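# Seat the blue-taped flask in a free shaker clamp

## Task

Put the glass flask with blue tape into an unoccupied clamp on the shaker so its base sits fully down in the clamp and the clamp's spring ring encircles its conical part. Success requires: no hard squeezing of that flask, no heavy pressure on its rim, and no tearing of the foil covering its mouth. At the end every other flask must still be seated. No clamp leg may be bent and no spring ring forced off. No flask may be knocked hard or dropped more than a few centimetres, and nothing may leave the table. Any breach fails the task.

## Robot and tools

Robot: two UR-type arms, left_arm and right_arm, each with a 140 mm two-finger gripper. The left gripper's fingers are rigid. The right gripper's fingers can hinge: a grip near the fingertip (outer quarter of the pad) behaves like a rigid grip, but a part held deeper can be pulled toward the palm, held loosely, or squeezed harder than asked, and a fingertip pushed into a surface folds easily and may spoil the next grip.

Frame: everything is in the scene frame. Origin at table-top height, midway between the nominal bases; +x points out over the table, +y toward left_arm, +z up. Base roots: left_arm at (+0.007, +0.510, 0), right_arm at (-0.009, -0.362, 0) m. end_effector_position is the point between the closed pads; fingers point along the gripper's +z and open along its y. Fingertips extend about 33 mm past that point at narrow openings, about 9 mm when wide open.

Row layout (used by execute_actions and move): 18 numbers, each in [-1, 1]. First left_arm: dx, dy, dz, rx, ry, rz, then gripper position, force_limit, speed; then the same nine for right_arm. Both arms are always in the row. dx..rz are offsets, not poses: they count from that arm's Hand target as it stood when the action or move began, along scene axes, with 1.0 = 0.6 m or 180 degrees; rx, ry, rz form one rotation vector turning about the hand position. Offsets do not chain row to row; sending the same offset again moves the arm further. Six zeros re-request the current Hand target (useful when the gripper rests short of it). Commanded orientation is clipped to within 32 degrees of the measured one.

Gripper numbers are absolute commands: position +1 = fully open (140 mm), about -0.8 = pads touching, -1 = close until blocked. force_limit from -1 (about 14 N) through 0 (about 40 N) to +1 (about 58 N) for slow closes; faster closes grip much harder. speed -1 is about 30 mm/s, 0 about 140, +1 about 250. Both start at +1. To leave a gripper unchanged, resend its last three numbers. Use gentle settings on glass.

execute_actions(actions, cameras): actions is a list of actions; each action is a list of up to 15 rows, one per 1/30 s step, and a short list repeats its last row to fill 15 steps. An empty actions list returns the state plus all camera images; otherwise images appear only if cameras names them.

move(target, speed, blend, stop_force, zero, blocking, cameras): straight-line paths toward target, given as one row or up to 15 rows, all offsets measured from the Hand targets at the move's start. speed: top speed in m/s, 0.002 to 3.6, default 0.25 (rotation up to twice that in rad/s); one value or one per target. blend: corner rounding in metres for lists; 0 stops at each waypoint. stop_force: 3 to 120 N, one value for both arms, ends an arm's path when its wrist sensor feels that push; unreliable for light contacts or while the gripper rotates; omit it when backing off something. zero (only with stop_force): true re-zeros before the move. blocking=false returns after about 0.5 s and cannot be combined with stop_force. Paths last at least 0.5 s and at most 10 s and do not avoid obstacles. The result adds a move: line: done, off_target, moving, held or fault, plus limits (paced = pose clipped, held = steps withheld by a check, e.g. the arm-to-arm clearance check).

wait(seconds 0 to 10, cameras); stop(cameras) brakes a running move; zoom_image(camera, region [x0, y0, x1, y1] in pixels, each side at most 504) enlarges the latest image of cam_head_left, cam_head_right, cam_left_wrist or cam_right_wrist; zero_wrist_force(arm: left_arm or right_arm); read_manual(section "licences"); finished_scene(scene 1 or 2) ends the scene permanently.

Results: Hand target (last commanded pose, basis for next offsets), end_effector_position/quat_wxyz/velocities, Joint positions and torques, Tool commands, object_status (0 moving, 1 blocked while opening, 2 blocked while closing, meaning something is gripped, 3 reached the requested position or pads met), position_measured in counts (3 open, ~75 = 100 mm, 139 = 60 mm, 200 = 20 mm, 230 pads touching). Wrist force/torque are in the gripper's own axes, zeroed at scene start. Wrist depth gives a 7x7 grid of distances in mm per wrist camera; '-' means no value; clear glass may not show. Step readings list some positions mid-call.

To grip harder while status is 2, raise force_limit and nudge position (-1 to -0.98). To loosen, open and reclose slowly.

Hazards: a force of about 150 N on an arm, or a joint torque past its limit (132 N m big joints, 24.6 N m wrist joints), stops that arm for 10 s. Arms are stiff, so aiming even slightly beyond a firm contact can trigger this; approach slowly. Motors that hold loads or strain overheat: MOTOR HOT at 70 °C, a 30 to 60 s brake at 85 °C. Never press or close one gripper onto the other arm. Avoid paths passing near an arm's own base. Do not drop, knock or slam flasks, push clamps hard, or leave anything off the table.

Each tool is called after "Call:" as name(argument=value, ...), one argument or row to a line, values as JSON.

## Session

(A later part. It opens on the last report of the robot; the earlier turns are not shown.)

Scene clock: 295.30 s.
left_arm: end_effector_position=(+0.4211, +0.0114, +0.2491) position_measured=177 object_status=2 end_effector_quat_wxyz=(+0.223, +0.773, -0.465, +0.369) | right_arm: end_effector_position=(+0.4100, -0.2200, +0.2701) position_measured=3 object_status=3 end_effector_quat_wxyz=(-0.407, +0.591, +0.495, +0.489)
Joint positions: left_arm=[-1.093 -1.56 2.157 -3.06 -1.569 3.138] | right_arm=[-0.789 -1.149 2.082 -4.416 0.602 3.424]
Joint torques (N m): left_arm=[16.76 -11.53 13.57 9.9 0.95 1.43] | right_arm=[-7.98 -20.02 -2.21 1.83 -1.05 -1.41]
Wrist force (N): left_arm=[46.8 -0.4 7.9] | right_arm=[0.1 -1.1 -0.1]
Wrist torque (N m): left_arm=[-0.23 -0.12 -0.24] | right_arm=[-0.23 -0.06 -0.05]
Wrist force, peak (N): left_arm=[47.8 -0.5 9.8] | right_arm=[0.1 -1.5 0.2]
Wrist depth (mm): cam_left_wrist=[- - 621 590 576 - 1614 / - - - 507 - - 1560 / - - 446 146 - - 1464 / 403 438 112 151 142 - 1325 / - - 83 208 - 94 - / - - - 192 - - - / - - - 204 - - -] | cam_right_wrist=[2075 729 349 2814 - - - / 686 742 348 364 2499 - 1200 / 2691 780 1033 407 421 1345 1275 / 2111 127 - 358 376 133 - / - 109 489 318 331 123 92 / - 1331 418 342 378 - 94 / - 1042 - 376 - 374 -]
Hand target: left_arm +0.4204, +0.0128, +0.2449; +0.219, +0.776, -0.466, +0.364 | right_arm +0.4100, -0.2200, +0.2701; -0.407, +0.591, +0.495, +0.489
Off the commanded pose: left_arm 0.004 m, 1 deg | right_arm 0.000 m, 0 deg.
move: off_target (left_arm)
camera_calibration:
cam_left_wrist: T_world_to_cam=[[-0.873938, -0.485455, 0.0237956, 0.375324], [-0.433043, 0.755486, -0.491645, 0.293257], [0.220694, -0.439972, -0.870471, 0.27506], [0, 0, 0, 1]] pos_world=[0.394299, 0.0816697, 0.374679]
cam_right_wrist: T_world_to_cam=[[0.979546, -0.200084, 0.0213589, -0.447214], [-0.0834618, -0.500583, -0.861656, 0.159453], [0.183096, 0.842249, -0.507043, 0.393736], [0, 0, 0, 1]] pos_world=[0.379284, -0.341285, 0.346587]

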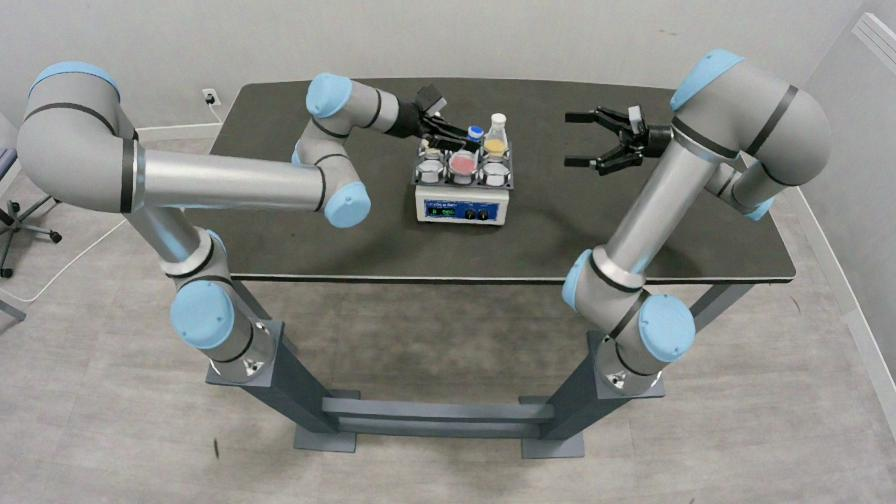

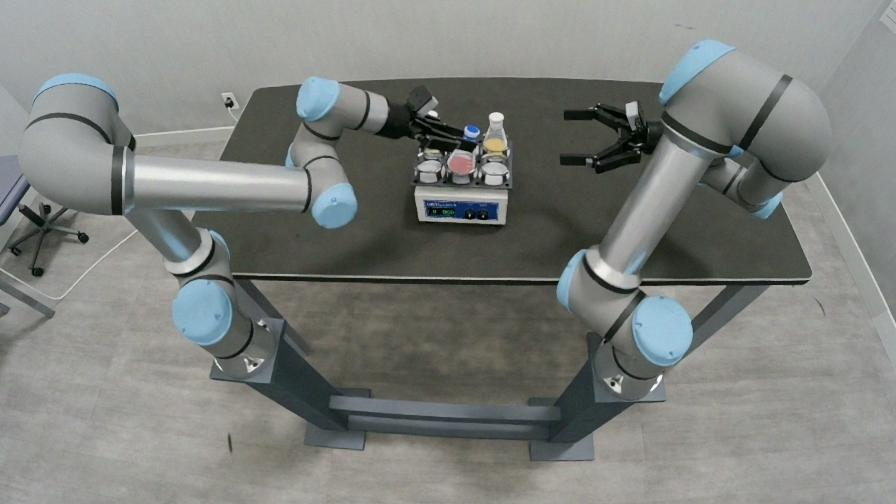

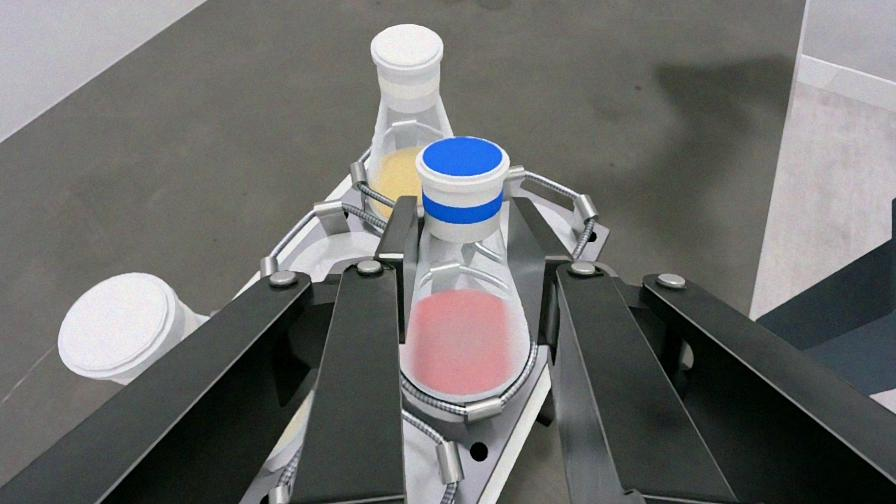

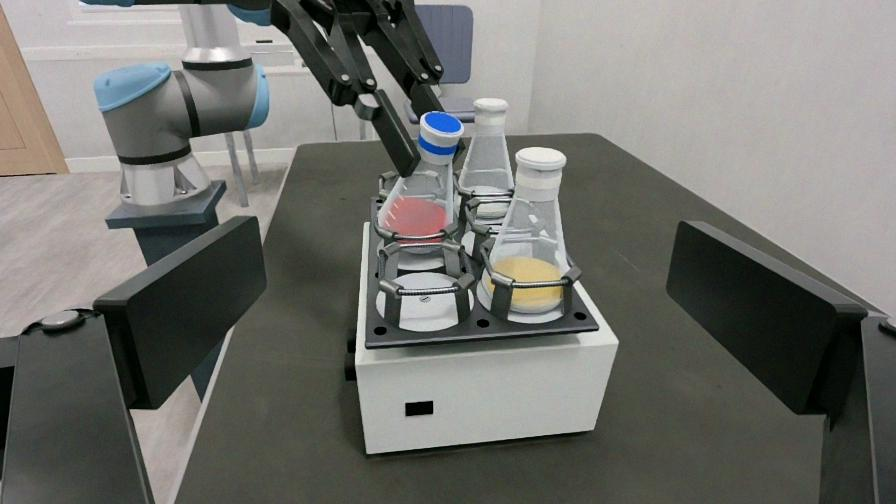

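Call:
move(
  target=[
    [-0.0123,0.0237,-0.0033,0,0,0,-1,-0.05,-1,0,0,0,0,0,0,1,1,1],
    [-0.0167,0.0315,-0.0083,0,0,0,-1,-0.05,-1,0,0,0,0,0,0,1,1,1],
    [-0.008,0.015,-0.013,0,0,0,-1,-0.05,-1,0,0,0,0,0,0,1,1,1],
  ],
  speed=0.03,
  stop_force=45,
  zero=false,
  cameras=["cam_head_left","cam_left_wrist","cam_right_wrist"],
)

Call:
zoom_image(
  camera="cam_right_wrist",
  region=[350, 60, 530, 280],
)

Call:
zoom_image(
  camera="cam_left_wrist",
  region=[330, 120, 630, 470],
)

Scene clock: 302.07 s.
left_arm: end_effector_position=(+0.4160, +0.0211, +0.2394) position_measured=177 object_status=2 end_effector_quat_wxyz=(+0.221, +0.775, -0.465, +0.367) | right_arm: end_effector_position=(+0.4100, -0.2200, +0.2701) position_measured=3 object_status=3 end_effector_quat_wxyz=(-0.407, +0.591, +0.495, +0.489)
Joint positions: left_arm=[-1.094 -1.571 2.193 -3.078 -1.569 3.138] | right_arm=[-0.789 -1.149 2.082 -4.416 0.602 3.424]
Joint torques (N m): left_arm=[-8.18 0.15 -3.88 8.58 2.47 -1.46] | right_arm=[-8.67 -19.36 -2.43 1.74 -1.07 -1.62]
Wrist force (N): left_arm=[32.0 6.9 -33.0] | right_arm=[0.2 -1.3 0.1]
Wrist torque (N m): left_arm=[0.10 -1.21 -0.26] | right_arm=[-0.26 -0.07 -0.05]
Wrist force, peak (N): left_arm=[34.7 7.1 -40.9] | right_arm=[0.0 -1.5 -0.2]
Wrist depth (mm): cam_left_wrist=[- 676 513 - - - - / - 457 515 278 505 485 1625 / 447 450 250 138 274 - 1420 / - 204 253 137 142 428 1289 / - - 83 210 - 94 515 / - - - 188 - - - / - - - - - - -] | cam_right_wrist=[2605 738 367 2633 - 1338 1200 / 740 740 353 378 3099 1540 - / 2633 777 - 407 287 - - / 2167 127 591 360 342 133 - / - 108 555 316 336 116 92 / - 1172 - 342 368 - 94 / - 396 - 366 368 - -]
Hand target: left_arm +0.4159, +0.0211, +0.2392; +0.221, +0.775, -0.465, +0.367 (not the last commanded pose) | right_arm +0.4100, -0.2200, +0.2701; -0.407, +0.591, +0.495, +0.489
Off the commanded pose: left_arm 0.002 m, 0 deg | right_arm 0.000 m, 0 deg.
move: contact (left_arm); path passed 2 of 3 targets
camera_calibration:
cam_left_wrist: T_world_to_cam=[[-0.873892, -0.485547, 0.0236022, 0.37578], [-0.434407, 0.758215, -0.48621, 0.278122], [0.218182, -0.435148, -0.873523, 0.273657], [0, 0, 0, 1]] pos_world=[0.389502, 0.0906636, 0.365402]
cam_right_wrist: T_world_to_cam=[[0.979546, -0.200084, 0.0213589, -0.447214], [-0.0834618, -0.500583, -0.861656, 0.159453], [0.183096, 0.842249, -0.507043, 0.393736], [0, 0, 0, 1]] pos_world=[0.379284, -0.341285, 0.346587]
Images, in order (width x height): cam_head_left 896x504, cam_left_wrist 896x504, cam_right_wrist 896x504.

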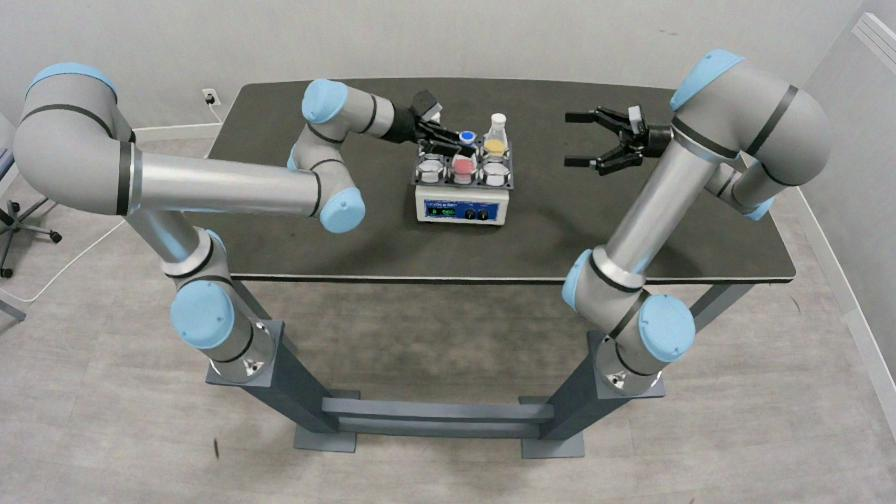

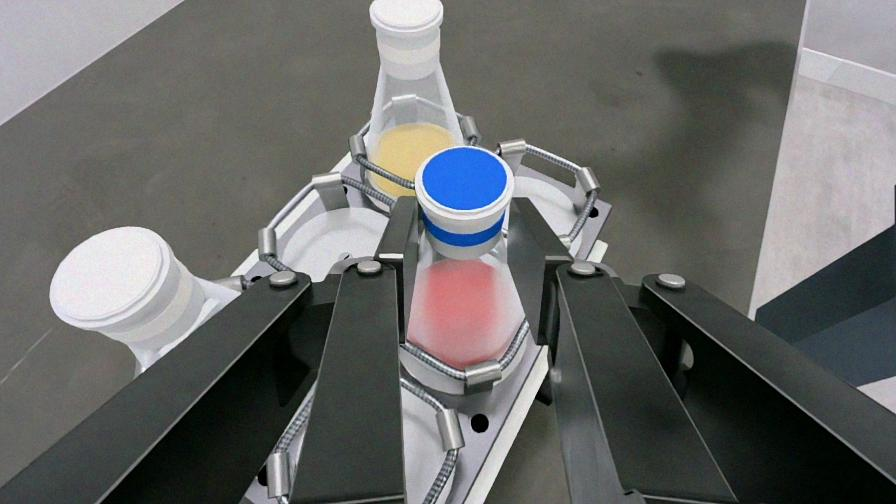

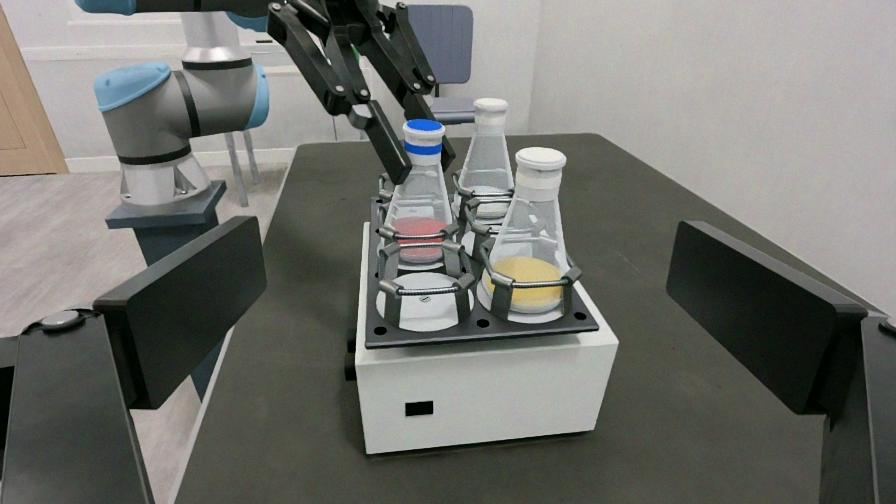

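Scaled by 2.291 from the camera's 896x504 image, which has a finer 1280x720 frame.

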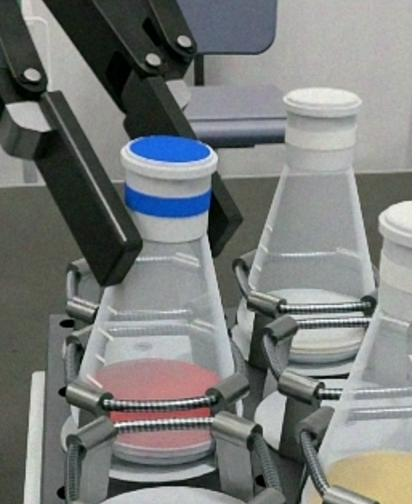

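Scaled by 1.440 from the camera's 896x504 image, which has a finer 1280x720 frame.

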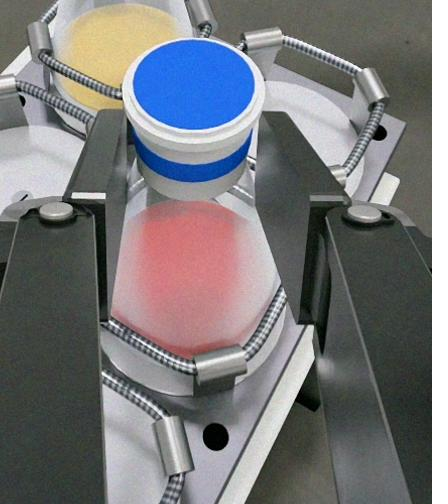

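Call:
move(
  target=[0,0,0.0035,0,0,0,-1,-0.05,-1,0,0,0,0,0,0,1,1,1],
  speed=0.02,
  cameras=["cam_head_left","cam_right_wrist"],
)

Call:
zoom_image(
  camera="cam_right_wrist",
  region=[360, 100, 500, 280],
)

Scene clock: 304.00 s.
left_arm: end_effector_position=(+0.4159, +0.0212, +0.2411) position_measured=177 object_status=2 end_effector_quat_wxyz=(+0.221, +0.775, -0.465, +0.367) | right_arm: end_effector_position=(+0.4100, -0.2200, +0.2701) position_measured=3 object_status=3 end_effector_quat_wxyz=(-0.407, +0.591, +0.495, +0.489)
Joint positions: left_arm=[-1.094 -1.575 2.19 -3.071 -1.569 3.138] | right_arm=[-0.789 -1.149 2.082 -4.416 0.602 3.424]
Joint torques (N m): left_arm=[-8.09 -28.19 -26.56 -5.57 0.91 -1.47] | right_arm=[-7.83 -20.05 -2.75 2 -1.13 -1.35]
Wrist force (N): left_arm=[4.3 1.4 3.9] | right_arm=[0.3 -1.2 -0.2]
Wrist torque (N m): left_arm=[0.25 -1.03 -0.19] | right_arm=[-0.26 -0.08 -0.05]
Wrist force, peak (N): left_arm=[32.4 6.6 -33.3] | right_arm=[0.0 -1.5 0.0]
Wrist depth (mm): cam_left_wrist=[- - 563 555 547 581 1540 / - - 507 280 - - 1550 / - - 248 139 446 - 1429 / - 207 252 137 142 - 1282 / - - 83 214 - - - / - - - 191 - - - / - - - - - - -] | cam_right_wrist=[2633 738 365 2605 - - - / 2814 729 349 384 - 1540 1230 / 2721 756 - 404 294 1689 1296 / 2058 127 - 356 352 133 - / - 109 - 316 332 116 92 / - 1440 - 343 351 - 94 / - 1123 382 - 367 357 -]
Hand target: left_arm +0.4159, +0.0211, +0.2413; +0.221, +0.775, -0.465, +0.367 | right_arm +0.4100, -0.2200, +0.2701; -0.407, +0.591, +0.495, +0.489
Off the commanded pose: left_arm 0.000 m, 0 deg | right_arm 0.000 m, 0 deg.
move: done
camera_calibration:
cam_right_wrist: T_world_to_cam=[[0.979546, -0.200084, 0.0213589, -0.447214], [-0.0834618, -0.500583, -0.861656, 0.159453], [0.183096, 0.842249, -0.507043, 0.393736], [0, 0, 0, 1]] pos_world=[0.379284, -0.341285, 0.346587]
Images, in order (width x height): cam_head_left 896x504, cam_right_wrist 896x504.

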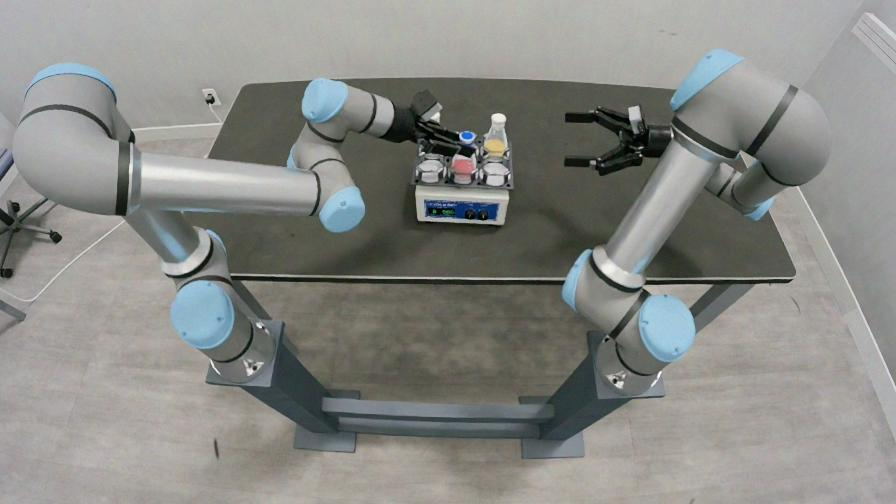

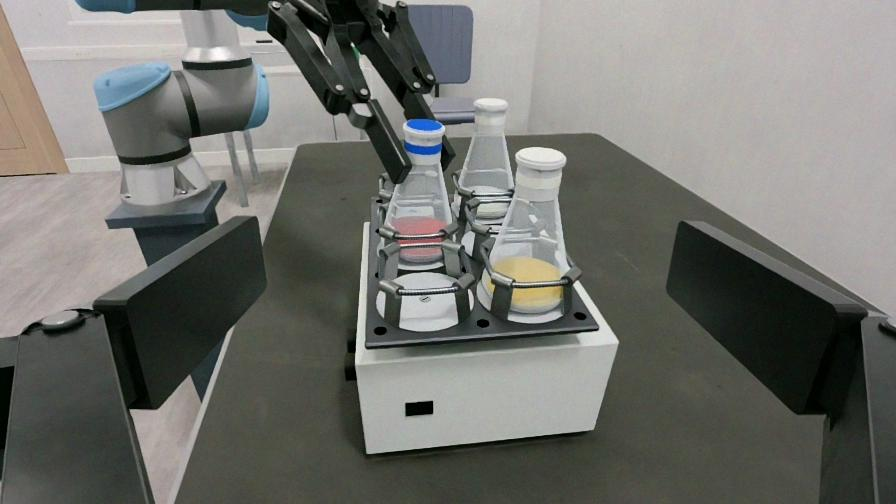

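Scaled by 2.800 from the camera's 896x504 image, which has a finer 1280x720 frame.

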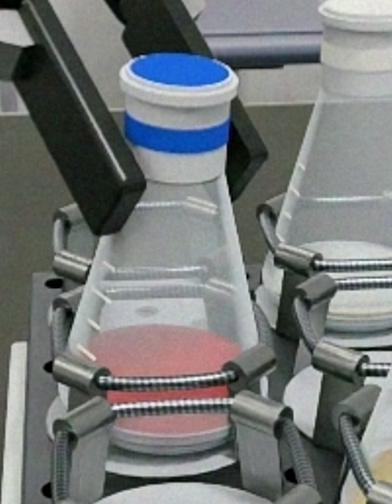

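Call:
move(
  target=[0,0,0,0,0,0,0.25,-0.05,-0.9,0,0,0,0,0,0,1,1,1],
  cameras=["cam_head_left","cam_head_right","cam_left_wrist","cam_right_wrist"],
)

Call:
zoom_image(
  camera="cam_right_wrist",
  region=[360, 100, 500, 280],
)

Call:
zoom_image(
  camera="cam_left_wrist",
  region=[330, 120, 630, 470],
)

Scene clock: 307.07 s.
left_arm: end_effector_position=(+0.4159, +0.0211, +0.2413) position_measured=98 object_status=0 end_effector_quat_wxyz=(+0.221, +0.775, -0.465, +0.367) | right_arm: end_effector_position=(+0.4100, -0.2200, +0.2701) position_measured=3 object_status=3 end_effector_quat_wxyz=(-0.407, +0.591, +0.495, +0.489)
Joint positions: left_arm=[-1.094 -1.575 2.19 -3.071 -1.569 3.138] | right_arm=[-0.789 -1.149 2.082 -4.416 0.602 3.424]
Joint torques (N m): left_arm=[-7.51 -25.08 -22.64 -3.95 -0.31 -1.3] | right_arm=[-8.9 -19.11 -2.23 1.78 -1.09 -1.43]
Wrist force (N): left_arm=[3.3 0.5 4.9] | right_arm=[0.2 -1.1 0.0]
Wrist torque (N m): left_arm=[0.29 -0.70 -0.17] | right_arm=[-0.23 -0.07 -0.05]
Wrist force, peak (N): left_arm=[3.4 0.6 5.1] | right_arm=[0.1 -1.6 -0.2]
Wrist depth (mm): cam_left_wrist=[953 573 569 200 - - - / - 497 - 516 - - 1560 / 471 - - 141 267 - 1438 / - - 144 146 165 443 1289 / - 82 124 217 144 - - / - - 209 189 - - - / - - - - 327 - -] | cam_right_wrist=[2499 740 374 2424 - - - / 694 747 340 394 - 1677 - / 2814 787 - 435 - - 1123 / 2226 117 - 358 351 133 - / - 109 - 316 334 116 92 / - 432 419 345 368 438 94 / - 1206 367 370 366 - -]
Hand target: left_arm +0.4159, +0.0211, +0.2413; +0.221, +0.775, -0.465, +0.367 | right_arm +0.4100, -0.2200, +0.2701; -0.407, +0.591, +0.495, +0.489
Off the commanded pose: left_arm 0.000 m, 0 deg | right_arm 0.000 m, 0 deg.
move: done
camera_calibration:
cam_left_wrist: T_world_to_cam=[[-0.873875, -0.485575, 0.0236324, 0.375718], [-0.434598, 0.758501, -0.485593, 0.278918], [0.217867, -0.434618, -0.873866, 0.275606], [0, 0, 0, 1]] pos_world=[0.389502, 0.090663, 0.367404]
cam_right_wrist: T_world_to_cam=[[0.979546, -0.200084, 0.0213589, -0.447214], [-0.0834618, -0.500583, -0.861656, 0.159453], [0.183096, 0.842249, -0.507043, 0.393736], [0, 0, 0, 1]] pos_world=[0.379284, -0.341285, 0.346587]

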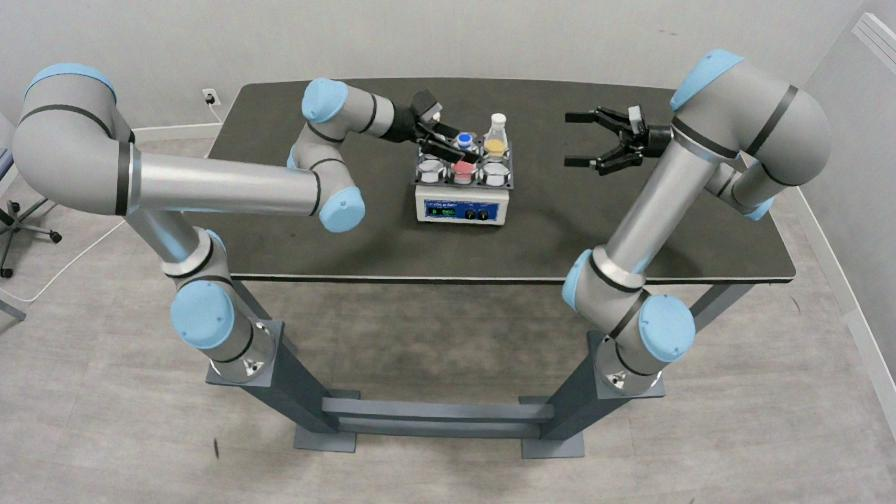

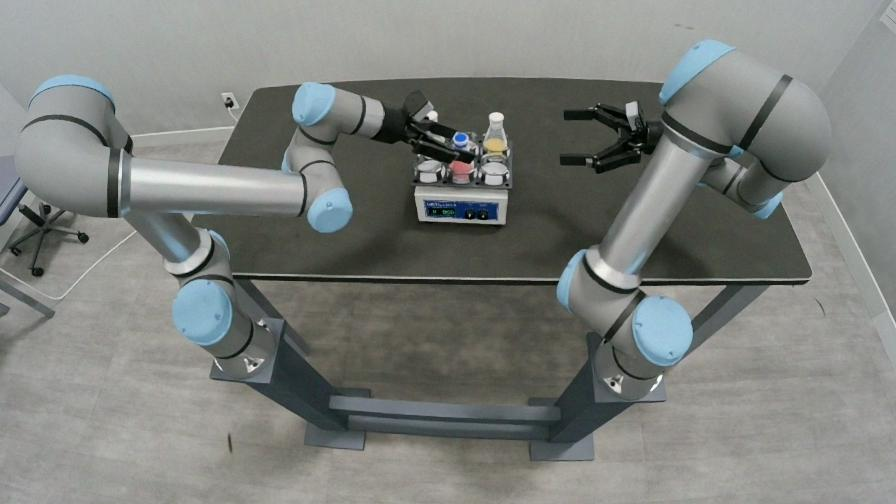

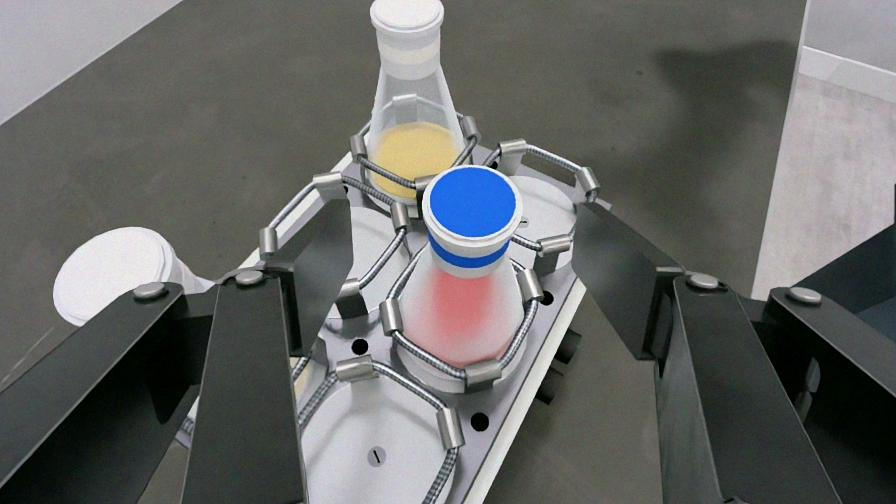

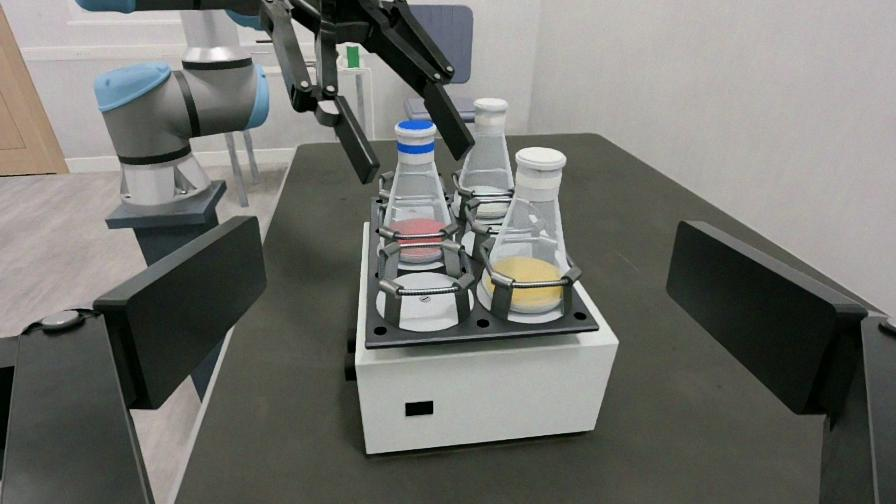

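Scaled by 2.800 from the camera's 896x504 image, which has a finer 1280x720 frame.

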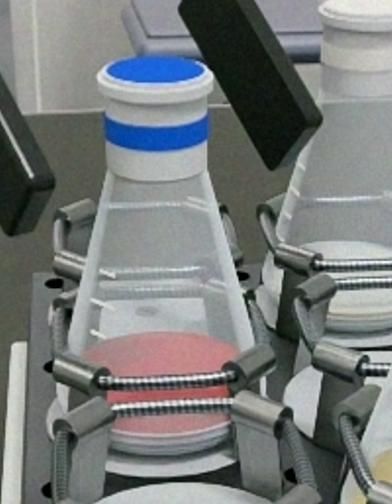

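Scaled by 1.440 from the camera's 896x504 image, which has a finer 1280x720 frame.

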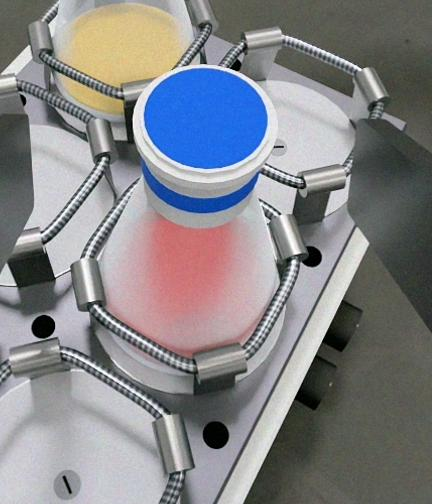

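Call:
zoom_image(
  camera="cam_right_wrist",
  region=[370, 190, 470, 290],
)

Call:
zoom_image(
  camera="cam_right_wrist",
  region=[470, 230, 590, 330],
)

Call:
zoom_image(
  camera="cam_head_left",
  region=[400, 100, 530, 210],
)

Scaled by 5.040 from the camera's 896x504 image, which has a finer 1280x720 frame.

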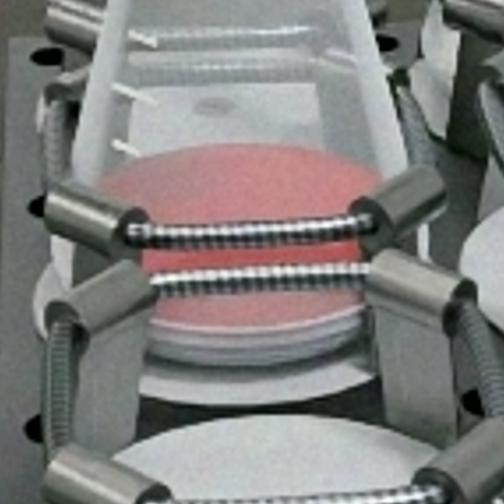

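Scaled by 4.200 from the camera's 896x504 image, which has a finer 1280x720 frame.

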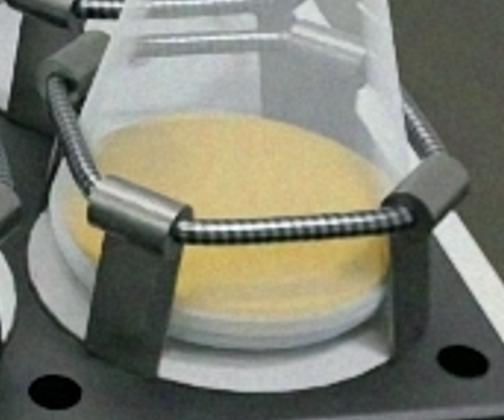

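Scaled by 3.877 from the camera's 896x504 image, which has a finer 1280x720 frame.

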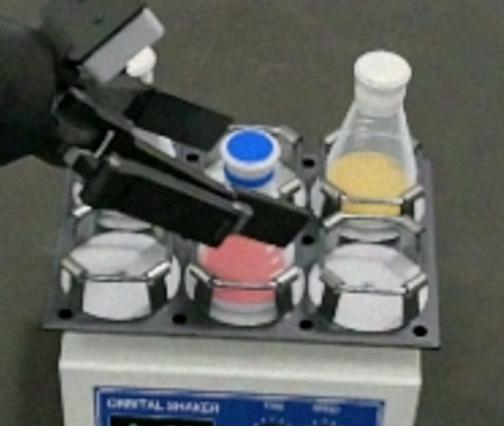

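Call:
move(
  target=[
    [-0.06,0.113,0.107,0,0,0,0.25,-0.05,-0.9,0,0,0,0,0,0,1,1,1],
    [-0.16,0.31,0.28,0,0,0,0.25,-0.05,-0.9,0,0,0,0,0,0,1,1,1],
  ],
  speed=[0.1,0.25],
  blend=[0.03,0],
  cameras=["all"],
)

Call:
zoom_image(
  camera="cam_right_wrist",
  region=[350, 90, 590, 330],
)

Call:
zoom_image(
  camera="cam_head_left",
  region=[400, 100, 530, 210],
)

Call:
zoom_image(
  camera="cam_left_wrist",
  region=[300, 150, 600, 450],
)

Scene clock: 315.57 s.
left_arm: end_effector_position=(+0.3200, +0.2071, +0.4092) position_measured=98 object_status=3 end_effector_quat_wxyz=(+0.221, +0.775, -0.465, +0.367) end_effector_velocity=(-0.001, +0.001, +0.000) end_effector_angular_velocity=(+0.002, +0.002, +0.000) | right_arm: end_effector_position=(+0.4100, -0.2200, +0.2701) position_measured=3 object_status=3 end_effector_quat_wxyz=(-0.407, +0.591, +0.495, +0.489)
Joint positions: left_arm=[-1.084 -2.286 2.169 -2.339 -1.576 3.145] | right_arm=[-0.789 -1.149 2.082 -4.416 0.602 3.424]
Joint velocities: left_arm=[0 -0.002 0 0.005 -0.001 0] | right_arm=[within noise]
Joint torques (N m): left_arm=[-10.94 -1.25 -28.67 -2.55 -1.34 -0.08] | right_arm=[-8.02 -19.78 -3.28 1.92 -1.48 -1.43]
Wrist force (N): left_arm=[3.6 0.0 5.2] | right_arm=[0.2 -1.0 0.0]
Wrist torque (N m): left_arm=[0.19 -0.76 -0.16] | right_arm=[-0.21 -0.09 -0.05]
Wrist force, peak (N): left_arm=[3.2 0.4 6.7] | right_arm=[0.1 -1.6 0.0]
Wrist depth (mm): cam_left_wrist=[- 1340 832 - 859 - 415 / - 778 758 492 702 1731 439 / - 633 463 470 670 1571 553 / 579 - 130 444 164 1464 1473 / - 82 525 512 129 - 1379 / - - 512 516 517 - - / - - - - 480 - -] | cam_right_wrist=[2310 785 2186 3099 - - - / 2814 751 - 2661 - 1898 - / 2751 790 1046 468 298 - 1128 / 2111 117 - 360 361 133 - / - 109 - 314 334 116 92 / - 1415 421 344 369 - 94 / - - - 365 373 375 -]
Hand target: left_arm +0.3199, +0.2071, +0.4093; +0.221, +0.775, -0.465, +0.367 | right_arm +0.4100, -0.2200, +0.2701; -0.407, +0.591, +0.495, +0.489
Off the commanded pose: left_arm 0.000 m, 0 deg | right_arm 0.000 m, 0 deg.
move: done
camera_calibration:
cam_left_wrist: T_world_to_cam=[[-0.873815, -0.485686, 0.023593, 0.378247], [-0.434711, 0.758522, -0.485459, 0.177722], [0.217885, -0.434458, -0.873941, 0.524008], [0, 0, 0, 1]] pos_world=[0.293602, 0.276563, 0.535305]
cam_right_wrist: T_world_to_cam=[[0.979546, -0.200084, 0.0213589, -0.447214], [-0.0834618, -0.500583, -0.861656, 0.159453], [0.183096, 0.842249, -0.507043, 0.393736], [0, 0, 0, 1]] pos_world=[0.379284, -0.341285, 0.346587]

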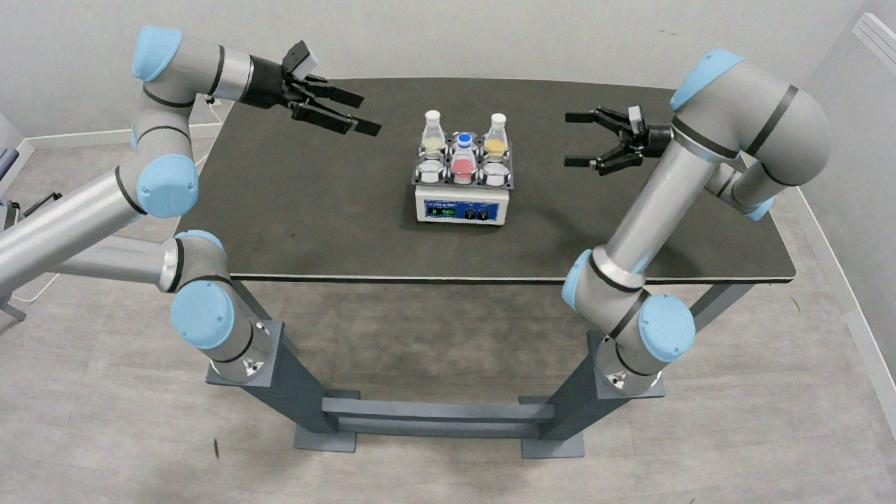

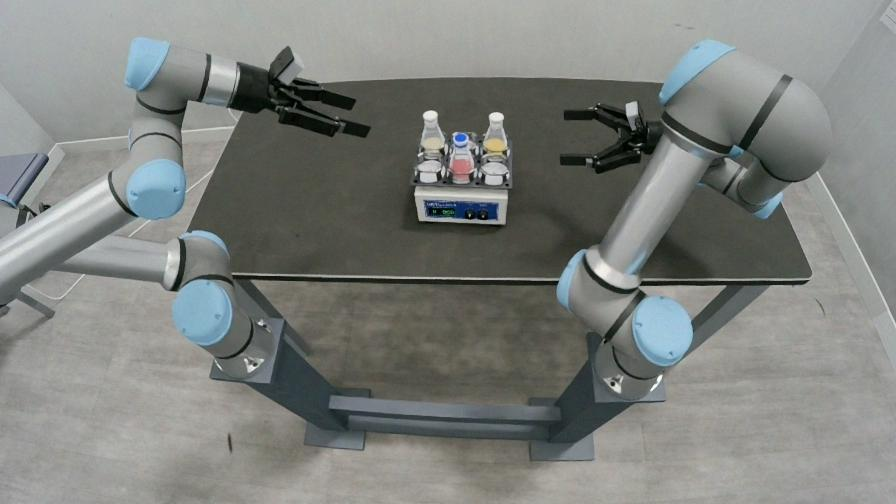

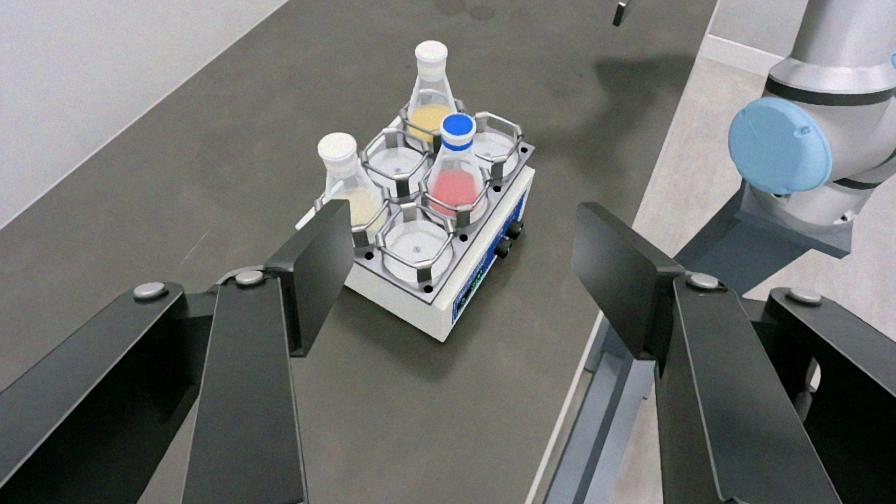

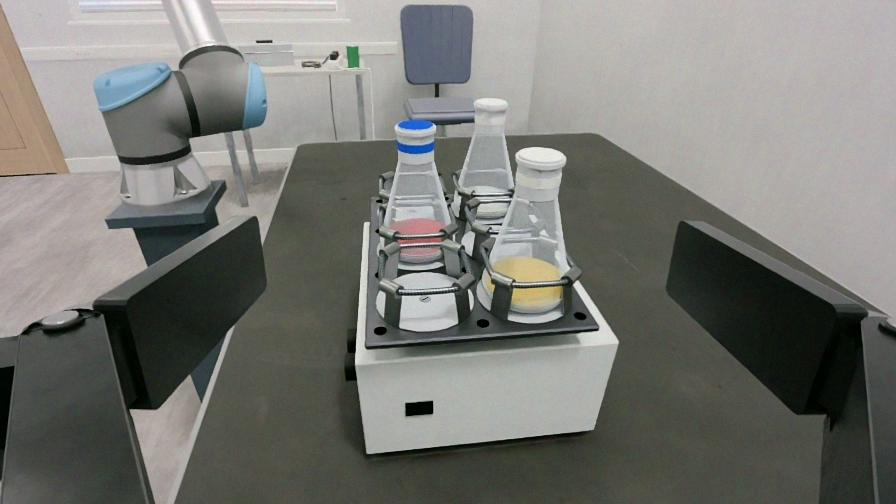

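Scaled by 2.100 from the camera's 896x504 image, which has a finer 1280x720 frame.

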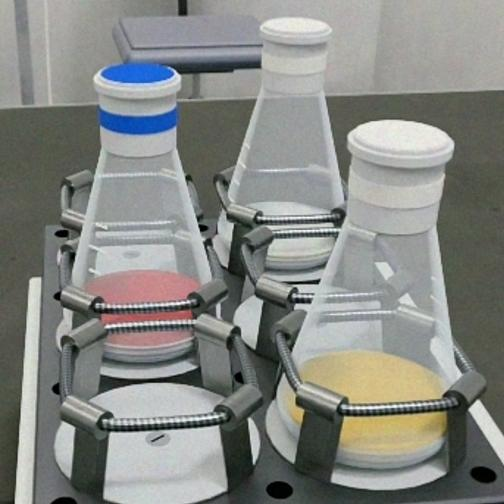

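Scaled by 3.877 from the camera's 896x504 image, which has a finer 1280x720 frame.

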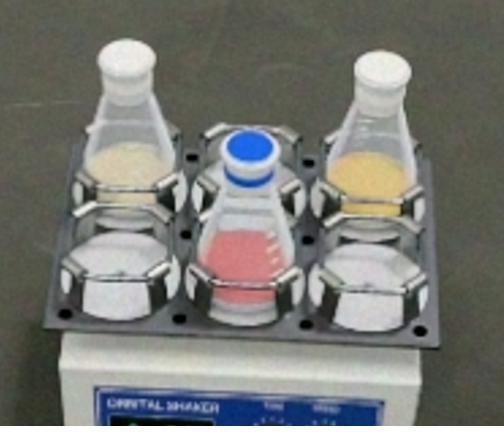

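Scaled by 1.680 from the camera's 896x504 image, which has a finer 1280x720 frame.

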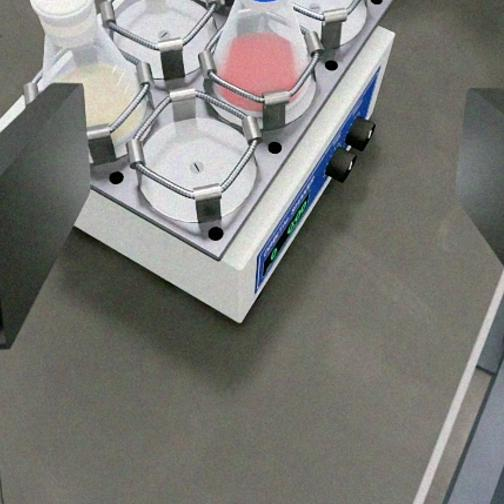

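Call:
finished_scene(
  scene=1,
)

The scene is finished: the task was done.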